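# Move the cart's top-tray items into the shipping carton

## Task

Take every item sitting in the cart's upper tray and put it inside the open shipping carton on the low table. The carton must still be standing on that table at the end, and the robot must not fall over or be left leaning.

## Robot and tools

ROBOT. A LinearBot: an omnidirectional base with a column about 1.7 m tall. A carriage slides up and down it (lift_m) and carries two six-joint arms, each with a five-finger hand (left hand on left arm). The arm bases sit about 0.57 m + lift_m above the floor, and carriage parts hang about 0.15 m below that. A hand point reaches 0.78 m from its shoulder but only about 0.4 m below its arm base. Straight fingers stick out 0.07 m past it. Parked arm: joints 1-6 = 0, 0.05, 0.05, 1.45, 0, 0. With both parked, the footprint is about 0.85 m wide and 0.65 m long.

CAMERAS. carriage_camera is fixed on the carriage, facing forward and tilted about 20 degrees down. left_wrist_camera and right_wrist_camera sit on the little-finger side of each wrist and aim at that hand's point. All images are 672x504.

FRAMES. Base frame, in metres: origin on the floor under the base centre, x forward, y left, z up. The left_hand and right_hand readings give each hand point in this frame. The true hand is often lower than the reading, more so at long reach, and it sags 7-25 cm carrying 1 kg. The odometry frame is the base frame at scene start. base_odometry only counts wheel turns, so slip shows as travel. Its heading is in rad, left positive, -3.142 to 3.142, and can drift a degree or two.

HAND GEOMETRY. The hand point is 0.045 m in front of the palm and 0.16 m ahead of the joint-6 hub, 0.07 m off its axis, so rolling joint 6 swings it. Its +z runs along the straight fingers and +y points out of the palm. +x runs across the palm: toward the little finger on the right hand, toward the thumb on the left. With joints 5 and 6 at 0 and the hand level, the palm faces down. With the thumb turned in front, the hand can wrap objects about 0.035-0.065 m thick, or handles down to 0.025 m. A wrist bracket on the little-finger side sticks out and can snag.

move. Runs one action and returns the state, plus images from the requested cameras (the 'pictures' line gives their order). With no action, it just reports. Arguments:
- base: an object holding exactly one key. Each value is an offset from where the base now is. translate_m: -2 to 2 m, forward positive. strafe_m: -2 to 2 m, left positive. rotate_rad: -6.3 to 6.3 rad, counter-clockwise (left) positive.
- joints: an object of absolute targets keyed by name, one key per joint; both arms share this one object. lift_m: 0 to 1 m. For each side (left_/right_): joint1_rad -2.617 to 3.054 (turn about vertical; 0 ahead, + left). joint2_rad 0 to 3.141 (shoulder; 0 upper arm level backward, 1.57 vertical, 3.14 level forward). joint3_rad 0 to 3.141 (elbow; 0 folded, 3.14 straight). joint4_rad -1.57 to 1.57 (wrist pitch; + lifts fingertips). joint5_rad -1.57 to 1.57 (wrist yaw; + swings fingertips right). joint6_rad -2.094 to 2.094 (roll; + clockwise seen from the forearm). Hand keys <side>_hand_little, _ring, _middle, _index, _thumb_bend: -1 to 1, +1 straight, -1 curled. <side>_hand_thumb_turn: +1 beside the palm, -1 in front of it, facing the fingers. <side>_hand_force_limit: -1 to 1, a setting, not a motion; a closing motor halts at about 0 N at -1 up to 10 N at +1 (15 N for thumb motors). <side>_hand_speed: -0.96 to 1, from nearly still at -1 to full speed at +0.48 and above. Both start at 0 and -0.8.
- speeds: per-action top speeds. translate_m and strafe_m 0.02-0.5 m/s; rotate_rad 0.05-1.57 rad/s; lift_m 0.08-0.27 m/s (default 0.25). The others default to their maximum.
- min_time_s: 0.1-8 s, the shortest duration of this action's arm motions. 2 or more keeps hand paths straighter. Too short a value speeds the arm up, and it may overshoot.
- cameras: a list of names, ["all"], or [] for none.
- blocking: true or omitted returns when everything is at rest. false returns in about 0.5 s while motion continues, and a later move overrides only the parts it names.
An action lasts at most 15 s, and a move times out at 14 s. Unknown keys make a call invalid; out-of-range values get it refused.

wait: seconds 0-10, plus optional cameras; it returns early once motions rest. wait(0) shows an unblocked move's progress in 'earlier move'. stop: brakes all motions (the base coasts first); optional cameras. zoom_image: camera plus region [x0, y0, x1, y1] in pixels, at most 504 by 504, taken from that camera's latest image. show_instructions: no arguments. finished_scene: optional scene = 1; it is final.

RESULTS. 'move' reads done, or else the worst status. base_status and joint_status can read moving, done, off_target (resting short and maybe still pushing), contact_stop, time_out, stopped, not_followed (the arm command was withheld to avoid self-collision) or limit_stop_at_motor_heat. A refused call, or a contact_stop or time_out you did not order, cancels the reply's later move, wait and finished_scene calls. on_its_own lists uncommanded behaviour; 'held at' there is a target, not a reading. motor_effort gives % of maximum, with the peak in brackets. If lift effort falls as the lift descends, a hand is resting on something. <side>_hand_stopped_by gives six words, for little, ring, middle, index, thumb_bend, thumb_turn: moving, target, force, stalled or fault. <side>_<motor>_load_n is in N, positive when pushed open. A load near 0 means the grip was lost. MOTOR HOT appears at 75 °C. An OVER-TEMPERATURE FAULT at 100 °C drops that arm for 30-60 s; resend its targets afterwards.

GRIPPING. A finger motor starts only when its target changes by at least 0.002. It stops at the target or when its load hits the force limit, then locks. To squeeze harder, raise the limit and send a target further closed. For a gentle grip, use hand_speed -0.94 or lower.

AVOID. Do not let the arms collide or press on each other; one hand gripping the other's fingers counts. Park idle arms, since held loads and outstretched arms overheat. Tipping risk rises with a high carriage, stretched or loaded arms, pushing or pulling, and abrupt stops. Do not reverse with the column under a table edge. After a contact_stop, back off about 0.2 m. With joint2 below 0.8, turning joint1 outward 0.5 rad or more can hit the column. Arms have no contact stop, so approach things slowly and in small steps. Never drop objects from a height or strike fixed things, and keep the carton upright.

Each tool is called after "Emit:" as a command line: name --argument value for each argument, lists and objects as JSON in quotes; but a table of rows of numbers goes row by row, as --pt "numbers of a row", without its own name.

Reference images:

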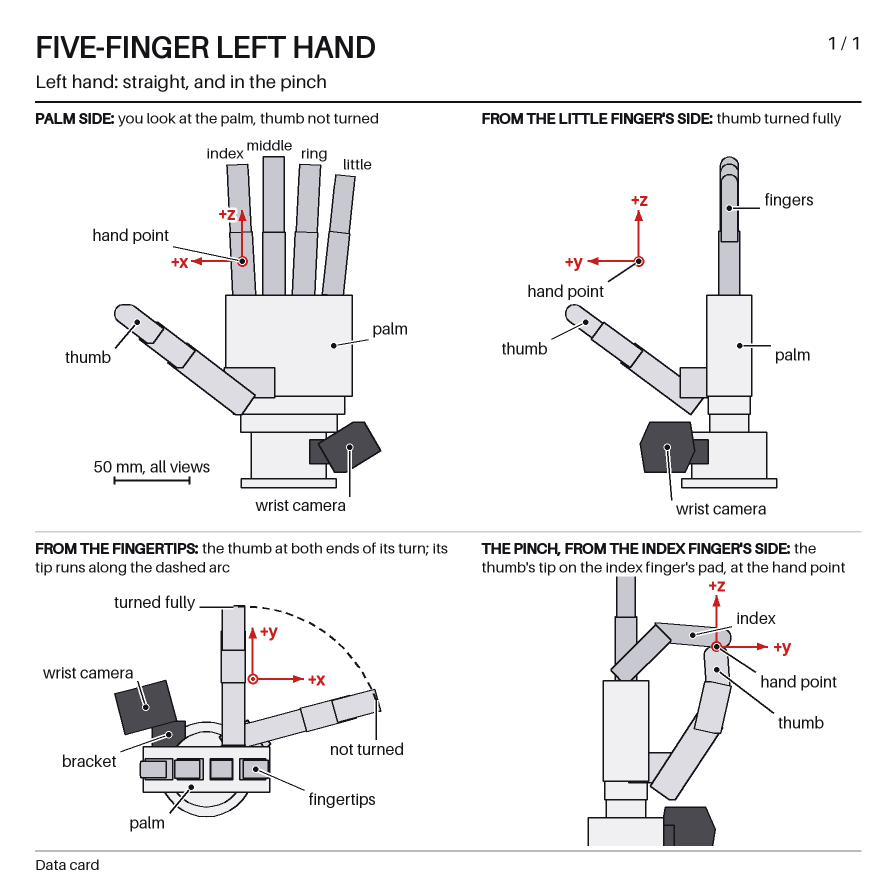

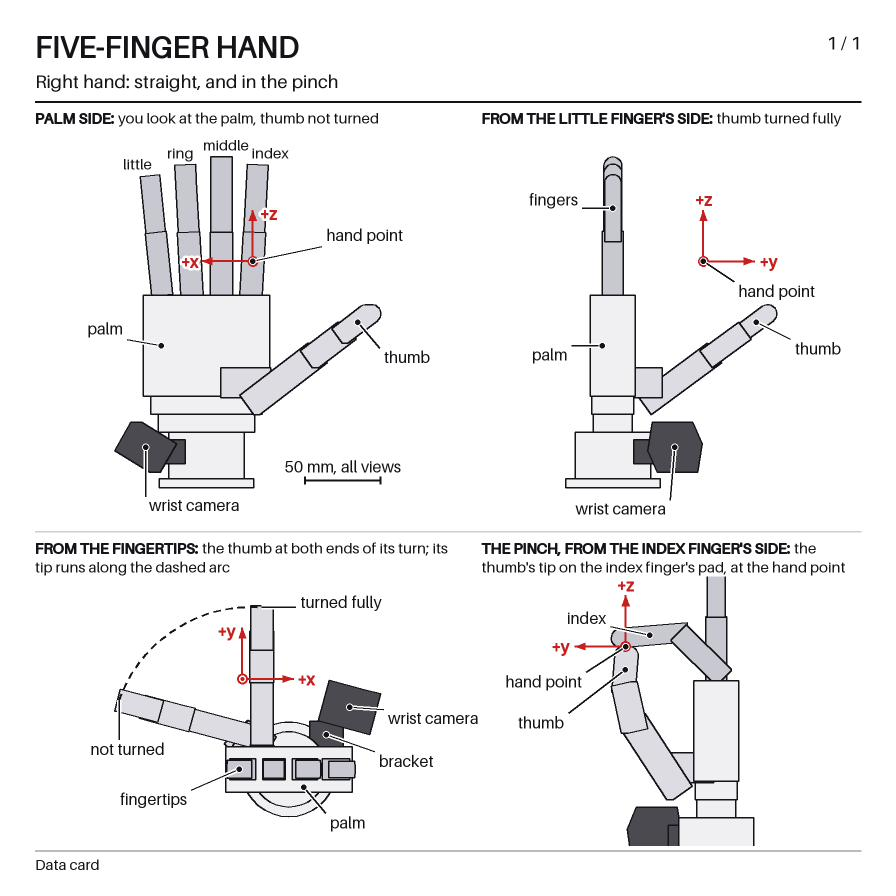

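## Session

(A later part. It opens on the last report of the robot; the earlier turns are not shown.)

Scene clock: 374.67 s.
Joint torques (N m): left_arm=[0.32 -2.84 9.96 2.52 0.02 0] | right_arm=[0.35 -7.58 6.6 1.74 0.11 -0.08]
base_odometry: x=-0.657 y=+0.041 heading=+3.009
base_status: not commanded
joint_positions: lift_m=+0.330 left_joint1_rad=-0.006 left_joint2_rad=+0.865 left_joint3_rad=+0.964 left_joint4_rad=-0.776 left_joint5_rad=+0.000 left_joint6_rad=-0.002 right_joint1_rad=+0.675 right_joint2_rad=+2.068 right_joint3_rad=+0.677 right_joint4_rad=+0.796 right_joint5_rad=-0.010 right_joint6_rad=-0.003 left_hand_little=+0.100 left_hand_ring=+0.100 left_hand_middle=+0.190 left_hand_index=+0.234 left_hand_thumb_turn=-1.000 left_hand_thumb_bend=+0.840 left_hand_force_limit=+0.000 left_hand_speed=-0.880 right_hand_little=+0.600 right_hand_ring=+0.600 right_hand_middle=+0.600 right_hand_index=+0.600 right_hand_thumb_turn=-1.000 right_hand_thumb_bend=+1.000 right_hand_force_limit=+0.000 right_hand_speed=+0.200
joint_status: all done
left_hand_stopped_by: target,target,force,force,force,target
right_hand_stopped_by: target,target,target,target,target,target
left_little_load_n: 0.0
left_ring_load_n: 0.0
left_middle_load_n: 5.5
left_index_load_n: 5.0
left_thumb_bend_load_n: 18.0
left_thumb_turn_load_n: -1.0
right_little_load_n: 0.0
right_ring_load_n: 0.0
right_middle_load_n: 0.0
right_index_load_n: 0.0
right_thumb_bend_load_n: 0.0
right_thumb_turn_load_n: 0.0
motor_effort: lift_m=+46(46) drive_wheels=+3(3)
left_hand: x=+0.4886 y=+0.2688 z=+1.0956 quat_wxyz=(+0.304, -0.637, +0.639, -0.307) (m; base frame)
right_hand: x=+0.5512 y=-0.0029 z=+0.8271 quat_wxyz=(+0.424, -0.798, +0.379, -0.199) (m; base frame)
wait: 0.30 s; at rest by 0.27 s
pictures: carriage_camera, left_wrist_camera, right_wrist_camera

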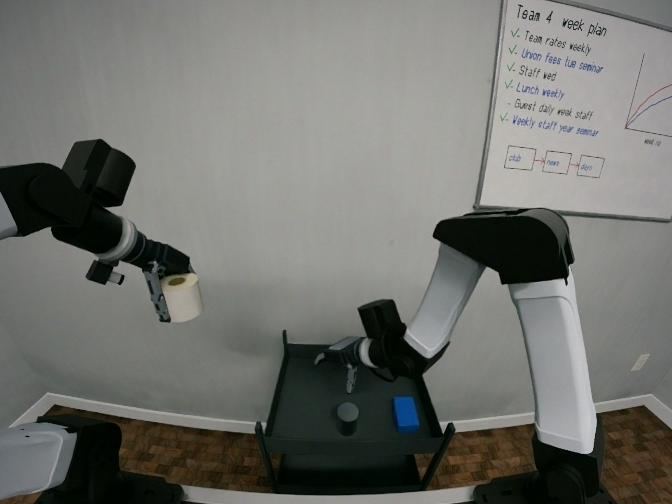

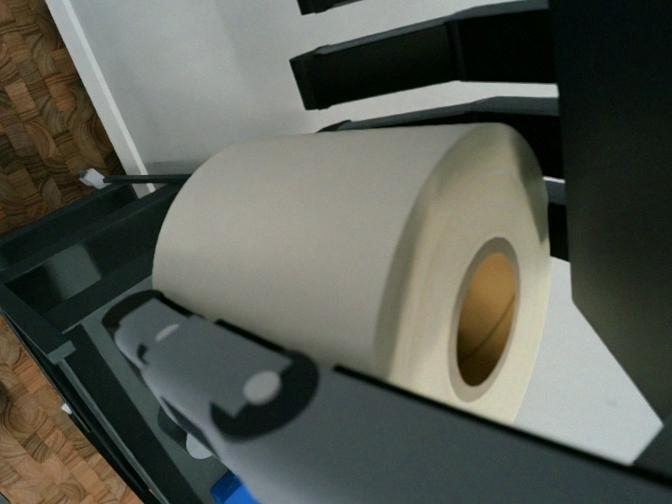

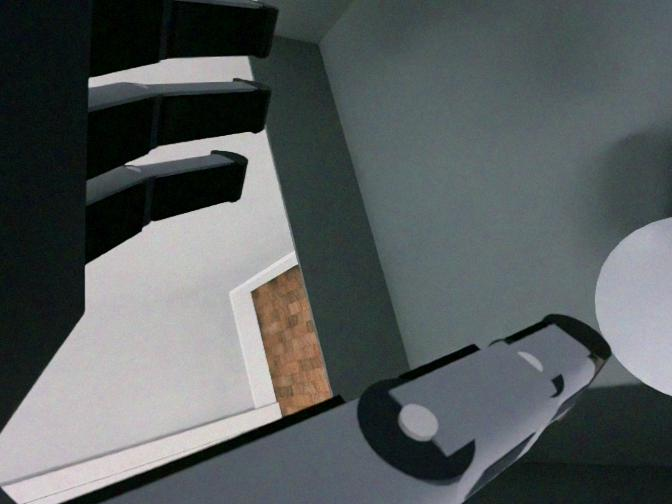

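Emit:
move --joints '{"right_joint1_rad": 0.659, "right_joint2_rad": 2.007, "right_joint3_rad": 0.5165, "right_joint4_rad": 0.8805}'

Emit:
move --joints '{"lift_m": 0.27}'

Emit:
wait --seconds 0.3 --cameras '["carriage_camera", "right_wrist_camera"]'

Emit:
zoom_image --camera "carriage_camera" --region '[280, 310, 440, 450]'

Scene clock: 395.70 s.
Joint torques (N m): left_arm=[0.13 -2.73 9.87 2.48 0.11 0.03] | right_arm=[-0.54 -10.24 3.81 1.97 0.1 -0.05]
move: done
base_odometry: x=-0.657 y=+0.041 heading=+3.009
base_status: not commanded
joint_positions: lift_m=+0.330 left_joint1_rad=-0.006 left_joint2_rad=+0.865 left_joint3_rad=+0.964 left_joint4_rad=-0.776 left_joint5_rad=+0.000 left_joint6_rad=-0.002 right_joint1_rad=+0.664 right_joint2_rad=+2.031 right_joint3_rad=+0.521 right_joint4_rad=+0.868 right_joint5_rad=-0.010 right_joint6_rad=-0.003 left_hand_little=+0.100 left_hand_ring=+0.100 left_hand_middle=+0.190 left_hand_index=+0.234 left_hand_thumb_turn=-1.000 left_hand_thumb_bend=+0.840 left_hand_force_limit=+0.000 left_hand_speed=-0.880 right_hand_little=+0.600 right_hand_ring=+0.600 right_hand_middle=+0.600 right_hand_index=+0.600 right_hand_thumb_turn=-1.000 right_hand_thumb_bend=+1.000 right_hand_force_limit=+0.000 right_hand_speed=+0.200
joint_status: all done
left_hand_stopped_by: target,target,force,force,force,target
right_hand_stopped_by: target,target,target,target,target,target
left_little_load_n: 0.0
left_ring_load_n: 0.0
left_middle_load_n: 5.0
left_index_load_n: 4.5
left_thumb_bend_load_n: 18.0
left_thumb_turn_load_n: -1.0
right_little_load_n: 0.0
right_ring_load_n: 0.0
right_middle_load_n: -0.5
right_index_load_n: 0.0
right_thumb_bend_load_n: 0.0
right_thumb_turn_load_n: 0.0
motor_effort: lift_m=+46(46) drive_wheels=+3(3)
left_hand: x=+0.4886 y=+0.2688 z=+1.0956 quat_wxyz=(+0.304, -0.637, +0.639, -0.307) (m; base frame)
right_hand: x=+0.5182 y=-0.0350 z=+0.8127 quat_wxyz=(+0.404, -0.805, +0.389, -0.193) (m; base frame)
pictures: none

Scene clock: 396.47 s.
Joint torques (N m): left_arm=[0.24 -2.59 8.84 2.6 0.02 -0.01] | right_arm=[-0.64 -9.11 4.14 1.87 0.1 -0.06]
move: done
base_odometry: x=-0.657 y=+0.041 heading=+3.009
base_status: not commanded
joint_positions: lift_m=+0.270 left_joint1_rad=-0.006 left_joint2_rad=+0.862 left_joint3_rad=+0.975 left_joint4_rad=-0.787 left_joint5_rad=+0.000 left_joint6_rad=-0.002 right_joint1_rad=+0.664 right_joint2_rad=+2.019 right_joint3_rad=+0.519 right_joint4_rad=+0.879 right_joint5_rad=-0.009 right_joint6_rad=-0.003 left_hand_little=+0.100 left_hand_ring=+0.100 left_hand_middle=+0.190 left_hand_index=+0.234 left_hand_thumb_turn=-1.000 left_hand_thumb_bend=+0.840 left_hand_force_limit=+0.000 left_hand_speed=-0.880 right_hand_little=+0.600 right_hand_ring=+0.600 right_hand_middle=+0.600 right_hand_index=+0.600 right_hand_thumb_turn=-1.000 right_hand_thumb_bend=+1.000 right_hand_force_limit=+0.000 right_hand_speed=+0.200
joint_status: all done
left_hand_stopped_by: target,target,force,force,force,target
right_hand_stopped_by: target,target,target,target,target,target
left_little_load_n: 0.0
left_ring_load_n: 0.0
left_middle_load_n: 5.5
left_index_load_n: 5.0
left_thumb_bend_load_n: 18.0
left_thumb_turn_load_n: -0.5
right_little_load_n: 0.0
right_ring_load_n: 0.0
right_middle_load_n: 0.0
right_index_load_n: 0.0
right_thumb_bend_load_n: 0.0
right_thumb_turn_load_n: 0.0
motor_effort: lift_m=+45(46) drive_wheels=+3(3)
left_hand: x=+0.4874 y=+0.2688 z=+1.0392 quat_wxyz=(+0.305, -0.636, +0.638, -0.308) (m; base frame)
right_hand: x=+0.5216 y=-0.0327 z=+0.7586 quat_wxyz=(+0.413, -0.801, +0.387, -0.198) (m; base frame)
pictures: none

Scene clock: 396.77 s.
Joint torques (N m): left_arm=[0.57 -2.65 8.94 2.57 0.04 -0.1] | right_arm=[-0.61 -9.16 4.07 1.89 0.11 -0.07]
base_odometry: x=-0.657 y=+0.041 heading=+3.009
base_status: not commanded
joint_positions: lift_m=+0.270 left_joint1_rad=-0.006 left_joint2_rad=+0.862 left_joint3_rad=+0.975 left_joint4_rad=-0.787 left_joint5_rad=+0.000 left_joint6_rad=-0.002 right_joint1_rad=+0.664 right_joint2_rad=+2.019 right_joint3_rad=+0.519 right_joint4_rad=+0.879 right_joint5_rad=-0.009 right_joint6_rad=-0.003 left_hand_little=+0.100 left_hand_ring=+0.100 left_hand_middle=+0.190 left_hand_index=+0.234 left_hand_thumb_turn=-1.000 left_hand_thumb_bend=+0.840 left_hand_force_limit=+0.000 left_hand_speed=-0.880 right_hand_little=+0.600 right_hand_ring=+0.600 right_hand_middle=+0.600 right_hand_index=+0.600 right_hand_thumb_turn=-1.000 right_hand_thumb_bend=+1.000 right_hand_force_limit=+0.000 right_hand_speed=+0.200
joint_status: all done
left_hand_stopped_by: target,target,force,force,force,target
right_hand_stopped_by: target,target,target,target,target,target
left_little_load_n: 0.0
left_ring_load_n: 0.0
left_middle_load_n: 5.0
left_index_load_n: 4.5
left_thumb_bend_load_n: 18.0
left_thumb_turn_load_n: -1.0
right_little_load_n: 0.0
right_ring_load_n: 0.0
right_middle_load_n: 0.0
right_index_load_n: 0.0
right_thumb_bend_load_n: 0.0
right_thumb_turn_load_n: 0.0
motor_effort: lift_m=+45(46) drive_wheels=-3(3)
left_hand: x=+0.4874 y=+0.2688 z=+1.0392 quat_wxyz=(+0.305, -0.636, +0.638, -0.308) (m; base frame)
right_hand: x=+0.5216 y=-0.0327 z=+0.7586 quat_wxyz=(+0.413, -0.801, +0.387, -0.198) (m; base frame)
wait: 0.30 s; at rest by 0.27 s
pictures: carriage_camera, right_wrist_camera

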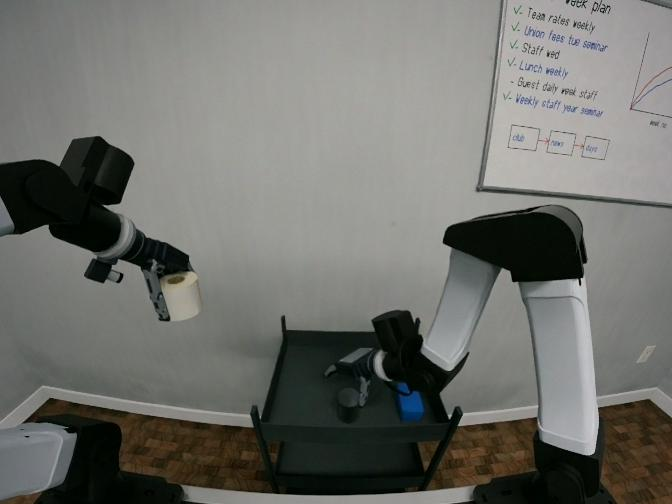

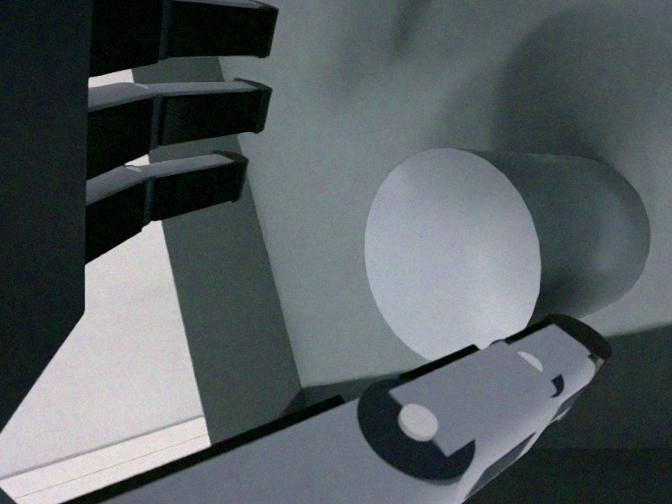

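Scaled by 3.150 from the camera's 672x504 image, which has a finer 960x720 frame.

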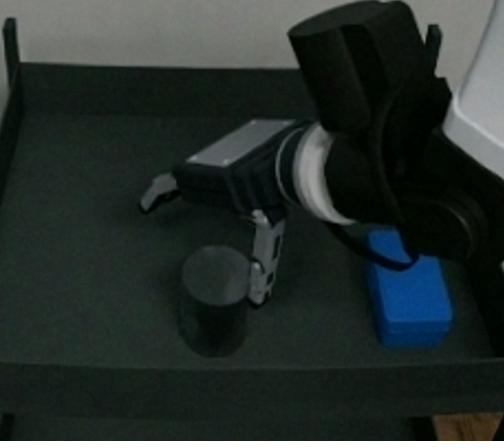

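Emit:
move --joints '{"lift_m": 0.2}' --speeds '{"lift_m": 0.08}'

Emit:
wait --seconds 0.3 --cameras '["carriage_camera", "right_wrist_camera"]'

Emit:
zoom_image --camera "carriage_camera" --region '[280, 290, 440, 430]'

Scene clock: 409.80 s.
Joint torques (N m): left_arm=[0.2 -2.39 9.05 2.6 0.11 0.01] | right_arm=[-0.62 -9.01 4 1.86 0.1 -0.05]
move: done
base_odometry: x=-0.657 y=+0.041 heading=+3.009
base_status: not commanded
joint_positions: lift_m=+0.200 left_joint1_rad=-0.006 left_joint2_rad=+0.862 left_joint3_rad=+0.975 left_joint4_rad=-0.785 left_joint5_rad=+0.000 left_joint6_rad=-0.002 right_joint1_rad=+0.664 right_joint2_rad=+2.019 right_joint3_rad=+0.519 right_joint4_rad=+0.881 right_joint5_rad=-0.009 right_joint6_rad=-0.003 left_hand_little=+0.100 left_hand_ring=+0.100 left_hand_middle=+0.190 left_hand_index=+0.234 left_hand_thumb_turn=-1.000 left_hand_thumb_bend=+0.840 left_hand_force_limit=+0.000 left_hand_speed=-0.880 right_hand_little=+0.600 right_hand_ring=+0.600 right_hand_middle=+0.600 right_hand_index=+0.600 right_hand_thumb_turn=-1.000 right_hand_thumb_bend=+1.000 right_hand_force_limit=+0.000 right_hand_speed=+0.200
joint_status: all done
left_hand_stopped_by: target,target,force,force,force,target
right_hand_stopped_by: target,target,target,target,target,target
left_little_load_n: 0.0
left_ring_load_n: 0.0
left_middle_load_n: 5.5
left_index_load_n: 4.5
left_thumb_bend_load_n: 18.0
left_thumb_turn_load_n: -1.0
right_little_load_n: 0.0
right_ring_load_n: 0.0
right_middle_load_n: 0.0
right_index_load_n: 0.0
right_thumb_bend_load_n: 0.0
right_thumb_turn_load_n: 0.0
motor_effort: lift_m=+45(46) drive_wheels=-3(4)
left_hand: x=+0.4878 y=+0.2688 z=+0.9695 quat_wxyz=(+0.306, -0.636, +0.638, -0.309) (m; base frame)
right_hand: x=+0.5219 y=-0.0324 z=+0.6891 quat_wxyz=(+0.413, -0.800, +0.386, -0.198) (m; base frame)
pictures: none

Scene clock: 410.10 s.
Joint torques (N m): left_arm=[0.21 -2.36 8.8 2.61 0.06 0] | right_arm=[-0.64 -9.1 4 1.88 0.08 -0.06]
base_odometry: x=-0.657 y=+0.041 heading=+3.009
base_status: not commanded
joint_positions: lift_m=+0.200 left_joint1_rad=-0.006 left_joint2_rad=+0.862 left_joint3_rad=+0.975 left_joint4_rad=-0.785 left_joint5_rad=+0.000 left_joint6_rad=-0.002 right_joint1_rad=+0.664 right_joint2_rad=+2.019 right_joint3_rad=+0.519 right_joint4_rad=+0.881 right_joint5_rad=-0.009 right_joint6_rad=-0.003 left_hand_little=+0.100 left_hand_ring=+0.100 left_hand_middle=+0.190 left_hand_index=+0.234 left_hand_thumb_turn=-1.000 left_hand_thumb_bend=+0.840 left_hand_force_limit=+0.000 left_hand_speed=-0.880 right_hand_little=+0.600 right_hand_ring=+0.600 right_hand_middle=+0.600 right_hand_index=+0.600 right_hand_thumb_turn=-1.000 right_hand_thumb_bend=+1.000 right_hand_force_limit=+0.000 right_hand_speed=+0.200
joint_status: all done
left_hand_stopped_by: target,target,force,force,force,target
right_hand_stopped_by: target,target,target,target,target,target
left_little_load_n: 0.0
left_ring_load_n: 0.0
left_middle_load_n: 5.5
left_index_load_n: 5.0
left_thumb_bend_load_n: 18.0
left_thumb_turn_load_n: -1.0
right_little_load_n: -0.5
right_ring_load_n: 0.0
right_middle_load_n: 0.0
right_index_load_n: 0.0
right_thumb_bend_load_n: 0.0
right_thumb_turn_load_n: 0.0
motor_effort: lift_m=+45(46) drive_wheels=+3(4)
left_hand: x=+0.4878 y=+0.2688 z=+0.9695 quat_wxyz=(+0.306, -0.636, +0.638, -0.309) (m; base frame)
right_hand: x=+0.5219 y=-0.0324 z=+0.6891 quat_wxyz=(+0.413, -0.800, +0.386, -0.198) (m; base frame)
wait: 0.30 s; at rest by 0.27 s
pictures: carriage_camera, right_wrist_camera

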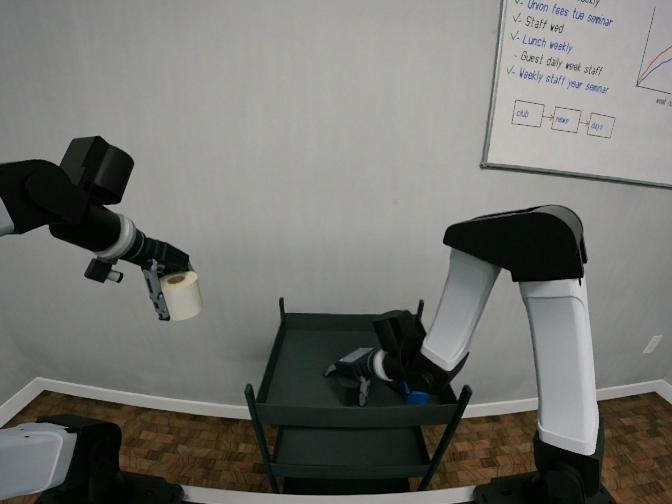

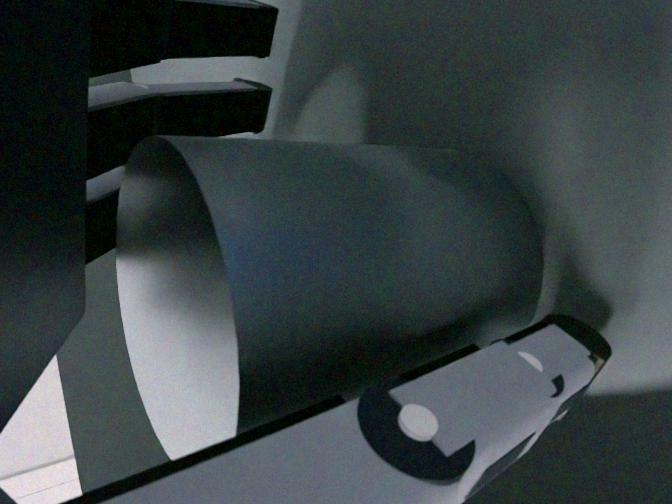

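Scaled by 3.150 from the camera's 672x504 image, which has a finer 960x720 frame.

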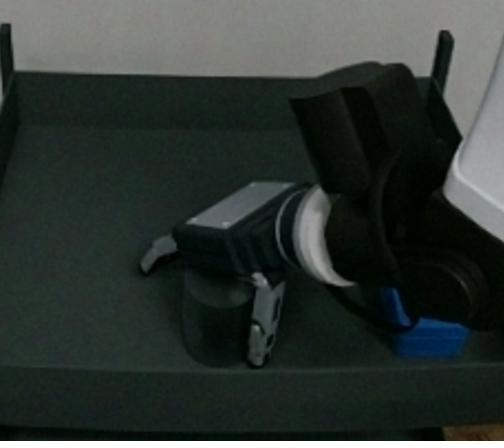

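Emit:
move --joints '{"right_hand_index": -0.6, "right_hand_middle": -0.6, "right_hand_ring": -0.1, "right_hand_little": -0.1, "right_hand_thumb_bend": -0.6, "right_hand_speed": -0.88, "right_hand_force_limit": 0}'

Emit:
wait --seconds 0.3 --cameras '["carriage_camera", "right_wrist_camera"]'

Emit:
move --joints '{"lift_m": 0.35}' --speeds '{"lift_m": 0.1}'

Emit:
wait --seconds 0.3 --cameras '["carriage_camera", "right_wrist_camera"]'

Scene clock: 421.17 s.
Joint torques (N m): left_arm=[0.32 -2.35 8.94 2.6 0.1 0.04] | right_arm=[-0.55 -9.01 4.03 1.86 0.1 -0.05]
move: off_target
base_odometry: x=-0.657 y=+0.041 heading=+3.009
base_status: not commanded
joint_positions: lift_m=+0.200 left_joint1_rad=-0.006 left_joint2_rad=+0.862 left_joint3_rad=+0.975 left_joint4_rad=-0.785 left_joint5_rad=+0.000 left_joint6_rad=-0.002 right_joint1_rad=+0.664 right_joint2_rad=+2.019 right_joint3_rad=+0.519 right_joint4_rad=+0.881 right_joint5_rad=-0.009 right_joint6_rad=-0.003 left_hand_little=+0.100 left_hand_ring=+0.100 left_hand_middle=+0.189 left_hand_index=+0.234 left_hand_thumb_turn=-1.000 left_hand_thumb_bend=+0.840 left_hand_force_limit=+0.000 left_hand_speed=-0.880 right_hand_little=-0.100 right_hand_ring=-0.100 right_hand_middle=+0.112 right_hand_index=+0.091 right_hand_thumb_turn=-1.000 right_hand_thumb_bend=+0.749 right_hand_force_limit=+0.000 right_hand_speed=-0.880
joint_status: right_hand_middle off_target (ended at +0.112, target -0.600); right_hand_index off_target (ended at +0.091, target -0.600); right_hand_thumb_bend off_target (ended at +0.749, target -0.600); the others done
left_hand_stopped_by: target,target,force,force,force,target
right_hand_stopped_by: target,target,force,force,force,target
left_little_load_n: 0.0
left_ring_load_n: 0.0
left_middle_load_n: 5.5
left_index_load_n: 4.5
left_thumb_bend_load_n: 18.0
left_thumb_turn_load_n: -1.0
right_little_load_n: 0.0
right_ring_load_n: 0.0
right_middle_load_n: 3.0
right_index_load_n: 6.5
right_thumb_bend_load_n: 9.5
right_thumb_turn_load_n: 0.0
motor_effort: lift_m=+45(45) drive_wheels=+3(3)
left_hand: x=+0.4878 y=+0.2688 z=+0.9695 quat_wxyz=(+0.306, -0.636, +0.638, -0.309) (m; base frame)
right_hand: x=+0.5219 y=-0.0324 z=+0.6891 quat_wxyz=(+0.413, -0.800, +0.386, -0.198) (m; base frame)
pictures: none

Scene clock: 421.47 s.
Joint torques (N m): left_arm=[0.39 -2.35 8.85 2.59 0.09 0.02] | right_arm=[-0.58 -9.06 4.08 1.87 0.09 -0.06]
base_odometry: x=-0.657 y=+0.041 heading=+3.009
base_status: not commanded
joint_positions: lift_m=+0.200 left_joint1_rad=-0.006 left_joint2_rad=+0.862 left_joint3_rad=+0.975 left_joint4_rad=-0.785 left_joint5_rad=+0.000 left_joint6_rad=-0.002 right_joint1_rad=+0.664 right_joint2_rad=+2.019 right_joint3_rad=+0.519 right_joint4_rad=+0.881 right_joint5_rad=-0.009 right_joint6_rad=-0.003 left_hand_little=+0.100 left_hand_ring=+0.100 left_hand_middle=+0.189 left_hand_index=+0.234 left_hand_thumb_turn=-1.000 left_hand_thumb_bend=+0.840 left_hand_force_limit=+0.000 left_hand_speed=-0.880 right_hand_little=-0.100 right_hand_ring=-0.100 right_hand_middle=+0.112 right_hand_index=+0.091 right_hand_thumb_turn=-1.000 right_hand_thumb_bend=+0.749 right_hand_force_limit=+0.000 right_hand_speed=-0.880
joint_status: right_hand_middle off_target (ended at +0.112, target -0.600); right_hand_index off_target (ended at +0.091, target -0.600); right_hand_thumb_bend off_target (ended at +0.749, target -0.600); the others done
left_hand_stopped_by: target,target,force,force,force,target
right_hand_stopped_by: target,target,force,force,force,target
left_little_load_n: 0.0
left_ring_load_n: 0.0
left_middle_load_n: 5.0
left_index_load_n: 4.5
left_thumb_bend_load_n: 18.0
left_thumb_turn_load_n: -1.0
right_little_load_n: 0.0
right_ring_load_n: 0.0
right_middle_load_n: 3.0
right_index_load_n: 7.0
right_thumb_bend_load_n: 9.5
right_thumb_turn_load_n: 0.0
motor_effort: lift_m=+45(45) drive_wheels=+3(3)
left_hand: x=+0.4878 y=+0.2688 z=+0.9695 quat_wxyz=(+0.306, -0.636, +0.638, -0.309) (m; base frame)
right_hand: x=+0.5219 y=-0.0324 z=+0.6891 quat_wxyz=(+0.413, -0.800, +0.386, -0.198) (m; base frame)
wait: 0.30 s; at rest by 0.27 s
pictures: carriage_camera, right_wrist_camera

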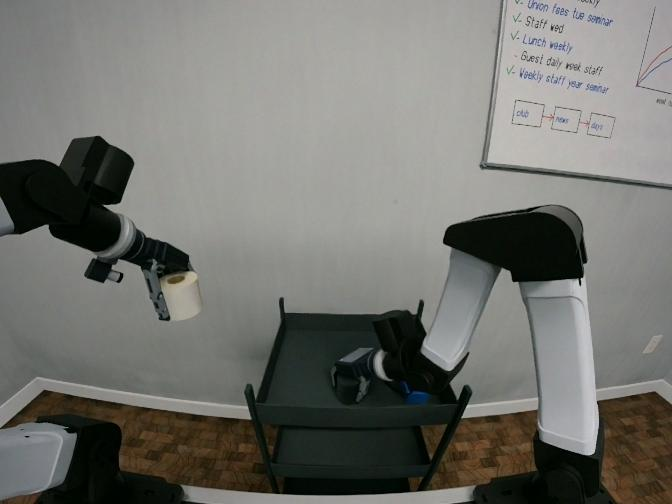

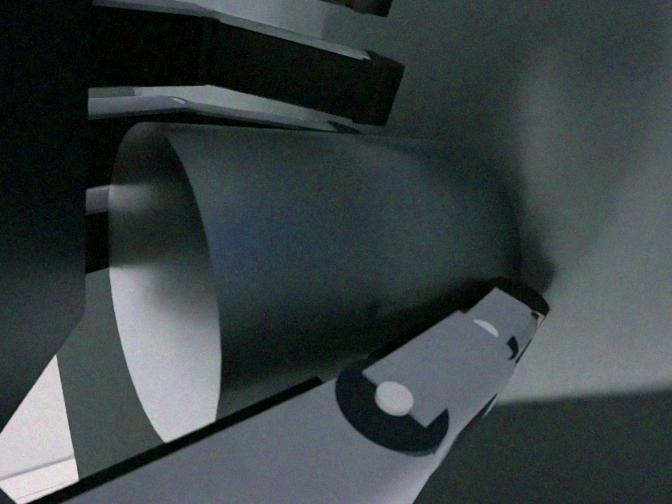

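Scene clock: 423.37 s.
Joint torques (N m): left_arm=[0.43 -2.37 8.91 2.52 0.07 -0.05] | right_arm=[-0.59 -8.84 4.08 1.85 0.08 -0.07]
move: done
base_odometry: x=-0.657 y=+0.041 heading=+3.009
base_status: not commanded
joint_positions: lift_m=+0.350 left_joint1_rad=-0.006 left_joint2_rad=+0.861 left_joint3_rad=+0.976 left_joint4_rad=-0.782 left_joint5_rad=+0.000 left_joint6_rad=-0.002 right_joint1_rad=+0.664 right_joint2_rad=+2.018 right_joint3_rad=+0.519 right_joint4_rad=+0.880 right_joint5_rad=-0.009 right_joint6_rad=-0.003 left_hand_little=+0.100 left_hand_ring=+0.100 left_hand_middle=+0.190 left_hand_index=+0.234 left_hand_thumb_turn=-1.000 left_hand_thumb_bend=+0.840 left_hand_force_limit=+0.000 left_hand_speed=-0.880 right_hand_little=-0.100 right_hand_ring=-0.100 right_hand_middle=+0.112 right_hand_index=+0.091 right_hand_thumb_turn=-1.000 right_hand_thumb_bend=+0.749 right_hand_force_limit=+0.000 right_hand_speed=-0.880
joint_status: all done
left_hand_stopped_by: target,target,force,force,force,target
right_hand_stopped_by: target,target,force,force,force,target
left_little_load_n: 0.0
left_ring_load_n: 0.0
left_middle_load_n: 5.5
left_index_load_n: 4.5
left_thumb_bend_load_n: 18.0
left_thumb_turn_load_n: -1.0
right_little_load_n: 0.0
right_ring_load_n: 0.0
right_middle_load_n: 3.5
right_index_load_n: 6.5
right_thumb_bend_load_n: 9.5
right_thumb_turn_load_n: 0.0
motor_effort: lift_m=+45(56) drive_wheels=+3(4)
left_hand: x=+0.4886 y=+0.2688 z=+1.1206 quat_wxyz=(+0.307, -0.635, +0.637, -0.310) (m; base frame)
right_hand: x=+0.5217 y=-0.0326 z=+0.8390 quat_wxyz=(+0.413, -0.801, +0.387, -0.198) (m; base frame)
pictures: none

Scene clock: 423.67 s.
Joint torques (N m): left_arm=[0.06 -2.22 9.07 2.58 0.05 0.01] | right_arm=[-0.59 -9.03 4.12 1.88 0.1 -0.06]
base_odometry: x=-0.657 y=+0.041 heading=+3.009
base_status: not commanded
joint_positions: lift_m=+0.350 left_joint1_rad=-0.006 left_joint2_rad=+0.861 left_joint3_rad=+0.976 left_joint4_rad=-0.782 left_joint5_rad=+0.000 left_joint6_rad=-0.002 right_joint1_rad=+0.664 right_joint2_rad=+2.018 right_joint3_rad=+0.519 right_joint4_rad=+0.880 right_joint5_rad=-0.009 right_joint6_rad=-0.003 left_hand_little=+0.100 left_hand_ring=+0.100 left_hand_middle=+0.190 left_hand_index=+0.234 left_hand_thumb_turn=-1.000 left_hand_thumb_bend=+0.840 left_hand_force_limit=+0.000 left_hand_speed=-0.880 right_hand_little=-0.100 right_hand_ring=-0.100 right_hand_middle=+0.112 right_hand_index=+0.091 right_hand_thumb_turn=-1.000 right_hand_thumb_bend=+0.749 right_hand_force_limit=+0.000 right_hand_speed=-0.880
joint_status: all done
left_hand_stopped_by: target,target,force,force,force,target
right_hand_stopped_by: target,target,force,force,force,target
left_little_load_n: 0.0
left_ring_load_n: 0.0
left_middle_load_n: 5.5
left_index_load_n: 5.0
left_thumb_bend_load_n: 18.0
left_thumb_turn_load_n: -1.0
right_little_load_n: 0.0
right_ring_load_n: 0.0
right_middle_load_n: 3.0
right_index_load_n: 6.5
right_thumb_bend_load_n: 9.5
right_thumb_turn_load_n: 0.0
motor_effort: lift_m=+45(56) drive_wheels=-3(4)
left_hand: x=+0.4886 y=+0.2688 z=+1.1206 quat_wxyz=(+0.307, -0.635, +0.637, -0.310) (m; base frame)
right_hand: x=+0.5217 y=-0.0326 z=+0.8390 quat_wxyz=(+0.413, -0.801, +0.387, -0.198) (m; base frame)
wait: 0.30 s; at rest by 0.27 s
pictures: carriage_camera, right_wrist_camera

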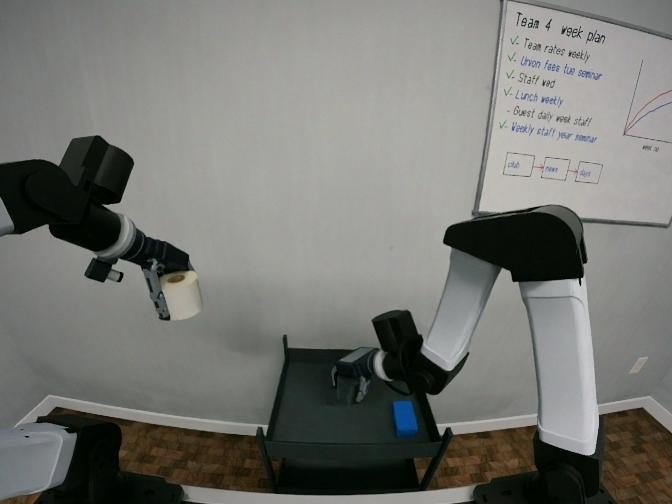

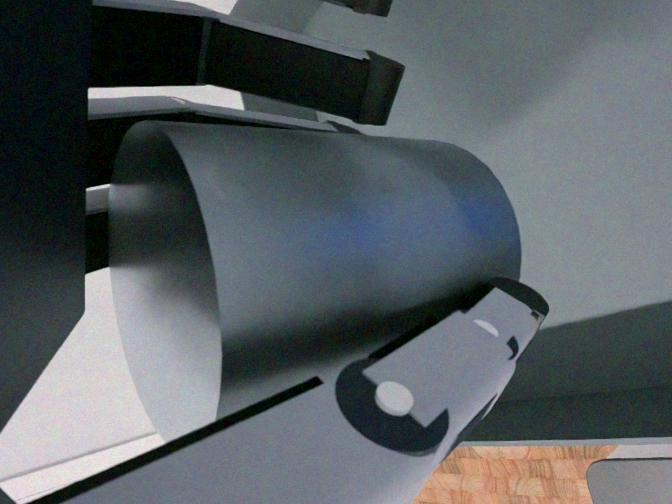

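Emit:
move --joints '{"lift_m": 0.45}' --speeds '{"lift_m": 0.2}'

Emit:
move --base '{"translate_m": -0.4}' --joints '{"right_joint1_rad": 0.0, "right_joint2_rad": 0.85, "right_joint3_rad": 1.0, "right_joint4_rad": -0.75}' --min_time_s 3 --speeds '{"translate_m": 0.2}'

Emit:
move --base '{"rotate_rad": -3.009}' --speeds '{"rotate_rad": 0.8}' --cameras '["all"]'

Scene clock: 449.50 s.
Joint torques (N m): left_arm=[0.12 -2.4 8.88 2.47 0.02 -0.02] | right_arm=[-0.64 -8.92 4.08 1.89 0.09 -0.07]
move: done
base_odometry: x=-0.657 y=+0.041 heading=+3.009
base_status: not commanded
joint_positions: lift_m=+0.450 left_joint1_rad=-0.006 left_joint2_rad=+0.861 left_joint3_rad=+0.976 left_joint4_rad=-0.779 left_joint5_rad=+0.000 left_joint6_rad=-0.002 right_joint1_rad=+0.664 right_joint2_rad=+2.018 right_joint3_rad=+0.519 right_joint4_rad=+0.880 right_joint5_rad=-0.008 right_joint6_rad=-0.003 left_hand_little=+0.100 left_hand_ring=+0.100 left_hand_middle=+0.190 left_hand_index=+0.234 left_hand_thumb_turn=-1.000 left_hand_thumb_bend=+0.840 left_hand_force_limit=+0.000 left_hand_speed=-0.880 right_hand_little=-0.100 right_hand_ring=-0.100 right_hand_middle=+0.112 right_hand_index=+0.091 right_hand_thumb_turn=-1.000 right_hand_thumb_bend=+0.749 right_hand_force_limit=+0.000 right_hand_speed=-0.880
joint_status: all done
left_hand_stopped_by: target,target,force,force,force,target
right_hand_stopped_by: target,target,force,force,force,target
left_little_load_n: 0.0
left_ring_load_n: 0.0
left_middle_load_n: 5.0
left_index_load_n: 5.0
left_thumb_bend_load_n: 18.0
left_thumb_turn_load_n: -1.0
right_little_load_n: 0.0
right_ring_load_n: 0.0
right_middle_load_n: 3.5
right_index_load_n: 6.5
right_thumb_bend_load_n: 9.5
right_thumb_turn_load_n: 0.0
motor_effort: lift_m=+45(56) drive_wheels=+3(4)
left_hand: x=+0.4892 y=+0.2687 z=+1.2210 quat_wxyz=(+0.308, -0.635, +0.637, -0.311) (m; base frame)
right_hand: x=+0.5219 y=-0.0326 z=+0.9391 quat_wxyz=(+0.413, -0.800, +0.387, -0.198) (m; base frame)
pictures: none

Scene clock: 452.87 s.
Joint torques (N m): left_arm=[0.54 -2.29 8.83 2.51 0.02 -0.03] | right_arm=[-0.69 -1.37 10.48 1.77 0.09 -0.06]
move: done
base_odometry: x=-0.261 y=-0.012 heading=+3.008
base_status: done
joint_positions: lift_m=+0.450 left_joint1_rad=-0.006 left_joint2_rad=+0.861 left_joint3_rad=+0.976 left_joint4_rad=-0.780 left_joint5_rad=+0.000 left_joint6_rad=-0.002 right_joint1_rad=+0.006 right_joint2_rad=+0.858 right_joint3_rad=+0.975 right_joint4_rad=-0.737 right_joint5_rad=-0.007 right_joint6_rad=-0.003 left_hand_little=+0.100 left_hand_ring=+0.100 left_hand_middle=+0.190 left_hand_index=+0.234 left_hand_thumb_turn=-1.000 left_hand_thumb_bend=+0.840 left_hand_force_limit=+0.000 left_hand_speed=-0.880 right_hand_little=-0.100 right_hand_ring=-0.100 right_hand_middle=+0.112 right_hand_index=+0.091 right_hand_thumb_turn=-1.000 right_hand_thumb_bend=+0.749 right_hand_force_limit=+0.000 right_hand_speed=-0.880
joint_status: all done
left_hand_stopped_by: target,target,force,force,force,target
right_hand_stopped_by: target,target,force,force,force,target
left_little_load_n: 0.0
left_ring_load_n: 0.0
left_middle_load_n: 5.5
left_index_load_n: 4.5
left_thumb_bend_load_n: 17.5
left_thumb_turn_load_n: -1.0
right_little_load_n: 0.0
right_ring_load_n: 0.0
right_middle_load_n: 3.0
right_index_load_n: 6.5
right_thumb_bend_load_n: 9.5
right_thumb_turn_load_n: 0.0
motor_effort: lift_m=+45(45) drive_wheels=-3(8)
left_hand: x=+0.4890 y=+0.2688 z=+1.2209 quat_wxyz=(+0.308, -0.635, +0.637, -0.311) (m; base frame)
right_hand: x=+0.4973 y=-0.2678 z=+1.2291 quat_wxyz=(+0.326, -0.632, +0.625, -0.321) (m; base frame)
pictures: none

Scene clock: 457.93 s.
Joint torques (N m): left_arm=[0.1 -2.11 8.76 2.56 0.01 0] | right_arm=[-0.5 -1.4 10.41 1.79 0.05 -0.04]
move: done
base_odometry: x=-0.261 y=-0.011 heading=+0.000
base_status: done
joint_positions: lift_m=+0.450 left_joint1_rad=-0.004 left_joint2_rad=+0.861 left_joint3_rad=+0.976 left_joint4_rad=-0.780 left_joint5_rad=+0.000 left_joint6_rad=-0.002 right_joint1_rad=+0.004 right_joint2_rad=+0.857 right_joint3_rad=+0.975 right_joint4_rad=-0.741 right_joint5_rad=-0.002 right_joint6_rad=-0.003 left_hand_little=+0.100 left_hand_ring=+0.100 left_hand_middle=+0.190 left_hand_index=+0.234 left_hand_thumb_turn=-1.000 left_hand_thumb_bend=+0.840 left_hand_force_limit=+0.000 left_hand_speed=-0.880 right_hand_little=-0.100 right_hand_ring=-0.100 right_hand_middle=+0.112 right_hand_index=+0.091 right_hand_thumb_turn=-1.000 right_hand_thumb_bend=+0.749 right_hand_force_limit=+0.000 right_hand_speed=-0.880
joint_status: not commanded
left_hand_stopped_by: target,target,force,force,force,target
right_hand_stopped_by: target,target,force,force,force,target
left_little_load_n: 0.0
left_ring_load_n: 0.0
left_middle_load_n: 5.5
left_index_load_n: 4.5
left_thumb_bend_load_n: 18.0
left_thumb_turn_load_n: -1.0
right_little_load_n: 0.0
right_ring_load_n: 0.0
right_middle_load_n: 3.0
right_index_load_n: 6.5
right_thumb_bend_load_n: 9.5
right_thumb_turn_load_n: 0.0
motor_effort: lift_m=+45(45) drive_wheels=+2(8)
left_hand: x=+0.4889 y=+0.2694 z=+1.2208 quat_wxyz=(+0.308, -0.635, +0.636, -0.310) (m; base frame)
right_hand: x=+0.4966 y=-0.2690 z=+1.2283 quat_wxyz=(+0.324, -0.632, +0.627, -0.322) (m; base frame)
pictures: carriage_camera, left_wrist_camera, right_wrist_camera

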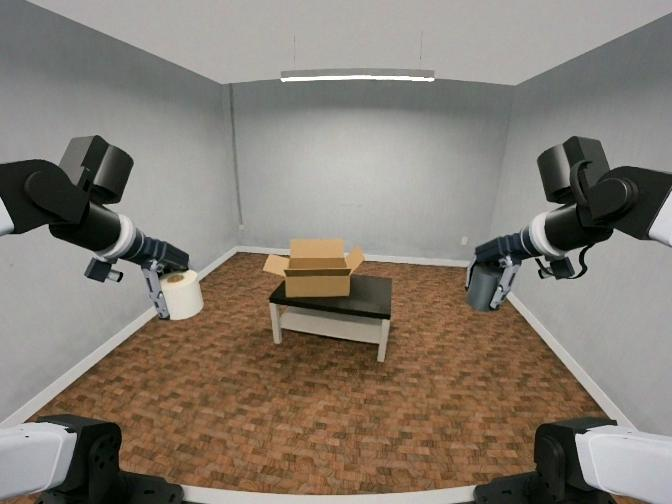

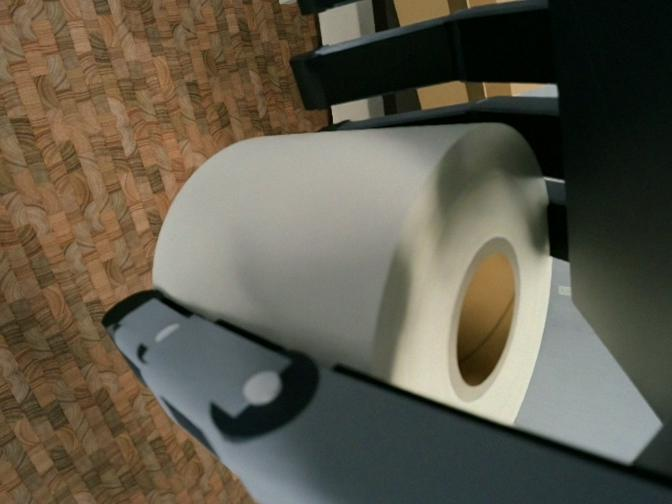

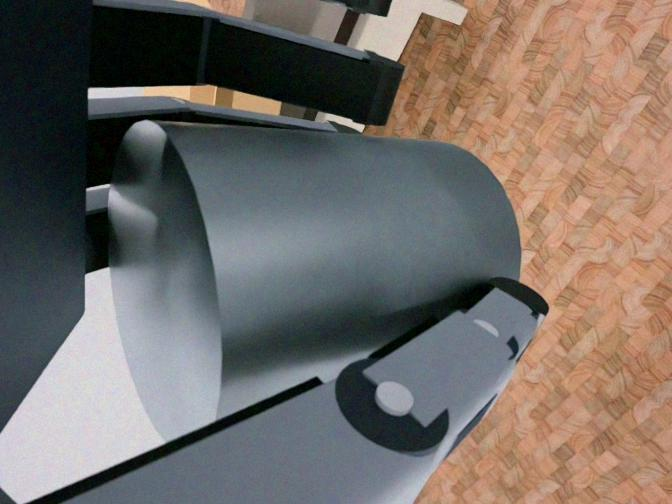

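Emit:
move --base '{"translate_m": 0.8}' --speeds '{"translate_m": 0.3}'

Emit:
wait --seconds 0.3 --cameras '["carriage_camera"]'

Emit:
zoom_image --camera "carriage_camera" --region '[200, 230, 480, 480]'

Scene clock: 464.87 s.
Joint torques (N m): left_arm=[0.01 -2.03 8.73 2.5 0.03 -0.01] | right_arm=[-0.51 -1.14 10.45 1.79 0.06 -0.06]
move: done
base_odometry: x=+0.539 y=-0.013 heading=-0.001
base_status: done
joint_positions: lift_m=+0.450 left_joint1_rad=-0.004 left_joint2_rad=+0.860 left_joint3_rad=+0.976 left_joint4_rad=-0.780 left_joint5_rad=+0.000 left_joint6_rad=-0.002 right_joint1_rad=+0.004 right_joint2_rad=+0.855 right_joint3_rad=+0.975 right_joint4_rad=-0.742 right_joint5_rad=-0.002 right_joint6_rad=-0.003 left_hand_little=+0.100 left_hand_ring=+0.100 left_hand_middle=+0.190 left_hand_index=+0.234 left_hand_thumb_turn=-1.000 left_hand_thumb_bend=+0.840 left_hand_force_limit=+0.000 left_hand_speed=-0.880 right_hand_little=-0.100 right_hand_ring=-0.100 right_hand_middle=+0.112 right_hand_index=+0.091 right_hand_thumb_turn=-1.000 right_hand_thumb_bend=+0.749 right_hand_force_limit=+0.000 right_hand_speed=-0.880
joint_status: not commanded
left_hand_stopped_by: target,target,force,force,force,target
right_hand_stopped_by: target,target,force,force,force,target
left_little_load_n: 0.0
left_ring_load_n: 0.0
left_middle_load_n: 5.0
left_index_load_n: 4.5
left_thumb_bend_load_n: 18.0
left_thumb_turn_load_n: -1.0
right_little_load_n: 0.0
right_ring_load_n: 0.0
right_middle_load_n: 3.5
right_index_load_n: 6.5
right_thumb_bend_load_n: 9.5
right_thumb_turn_load_n: 0.0
motor_effort: lift_m=+45(45) drive_wheels=+3(11)
left_hand: x=+0.4888 y=+0.2694 z=+1.2211 quat_wxyz=(+0.309, -0.635, +0.636, -0.310) (m; base frame)
right_hand: x=+0.4962 y=-0.2690 z=+1.2289 quat_wxyz=(+0.324, -0.632, +0.626, -0.322) (m; base frame)
pictures: none

Scene clock: 465.17 s.
Joint torques (N m): left_arm=[0.24 -2.41 8.92 2.55 0.09 0.01] | right_arm=[-0.5 -1.16 10.45 1.78 0.04 -0.05]
base_odometry: x=+0.539 y=-0.013 heading=-0.001
base_status: done
joint_positions: lift_m=+0.450 left_joint1_rad=-0.004 left_joint2_rad=+0.860 left_joint3_rad=+0.976 left_joint4_rad=-0.780 left_joint5_rad=+0.000 left_joint6_rad=-0.002 right_joint1_rad=+0.004 right_joint2_rad=+0.855 right_joint3_rad=+0.975 right_joint4_rad=-0.742 right_joint5_rad=-0.002 right_joint6_rad=-0.003 left_hand_little=+0.100 left_hand_ring=+0.100 left_hand_middle=+0.190 left_hand_index=+0.234 left_hand_thumb_turn=-1.000 left_hand_thumb_bend=+0.840 left_hand_force_limit=+0.000 left_hand_speed=-0.880 right_hand_little=-0.100 right_hand_ring=-0.100 right_hand_middle=+0.112 right_hand_index=+0.091 right_hand_thumb_turn=-1.000 right_hand_thumb_bend=+0.749 right_hand_force_limit=+0.000 right_hand_speed=-0.880
joint_status: not commanded
left_hand_stopped_by: target,target,force,force,force,target
right_hand_stopped_by: target,target,force,force,force,target
left_little_load_n: 0.0
left_ring_load_n: 0.0
left_middle_load_n: 5.5
left_index_load_n: 5.0
left_thumb_bend_load_n: 18.0
left_thumb_turn_load_n: -1.0
right_little_load_n: 0.0
right_ring_load_n: 0.0
right_middle_load_n: 3.0
right_index_load_n: 7.0
right_thumb_bend_load_n: 9.5
right_thumb_turn_load_n: 0.0
motor_effort: lift_m=+45(45) drive_wheels=-3(11)
left_hand: x=+0.4888 y=+0.2694 z=+1.2211 quat_wxyz=(+0.309, -0.635, +0.636, -0.310) (m; base frame)
right_hand: x=+0.4962 y=-0.2690 z=+1.2289 quat_wxyz=(+0.324, -0.632, +0.626, -0.322) (m; base frame)
wait: 0.30 s; at rest by 0.27 s
pictures: carriage_camera

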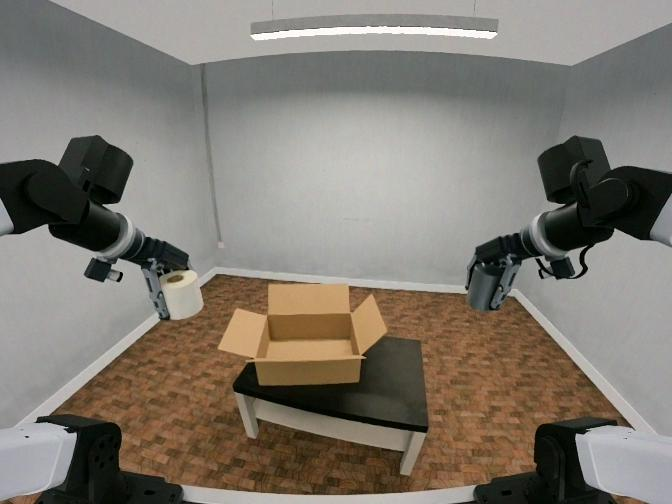

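Scaled by 1.800 from the camera's 672x504 image, which has a finer 960x720 frame.

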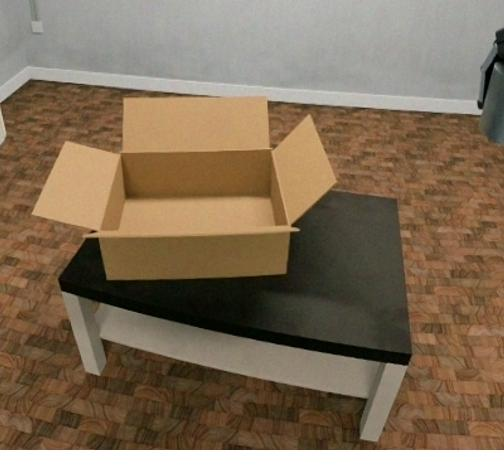

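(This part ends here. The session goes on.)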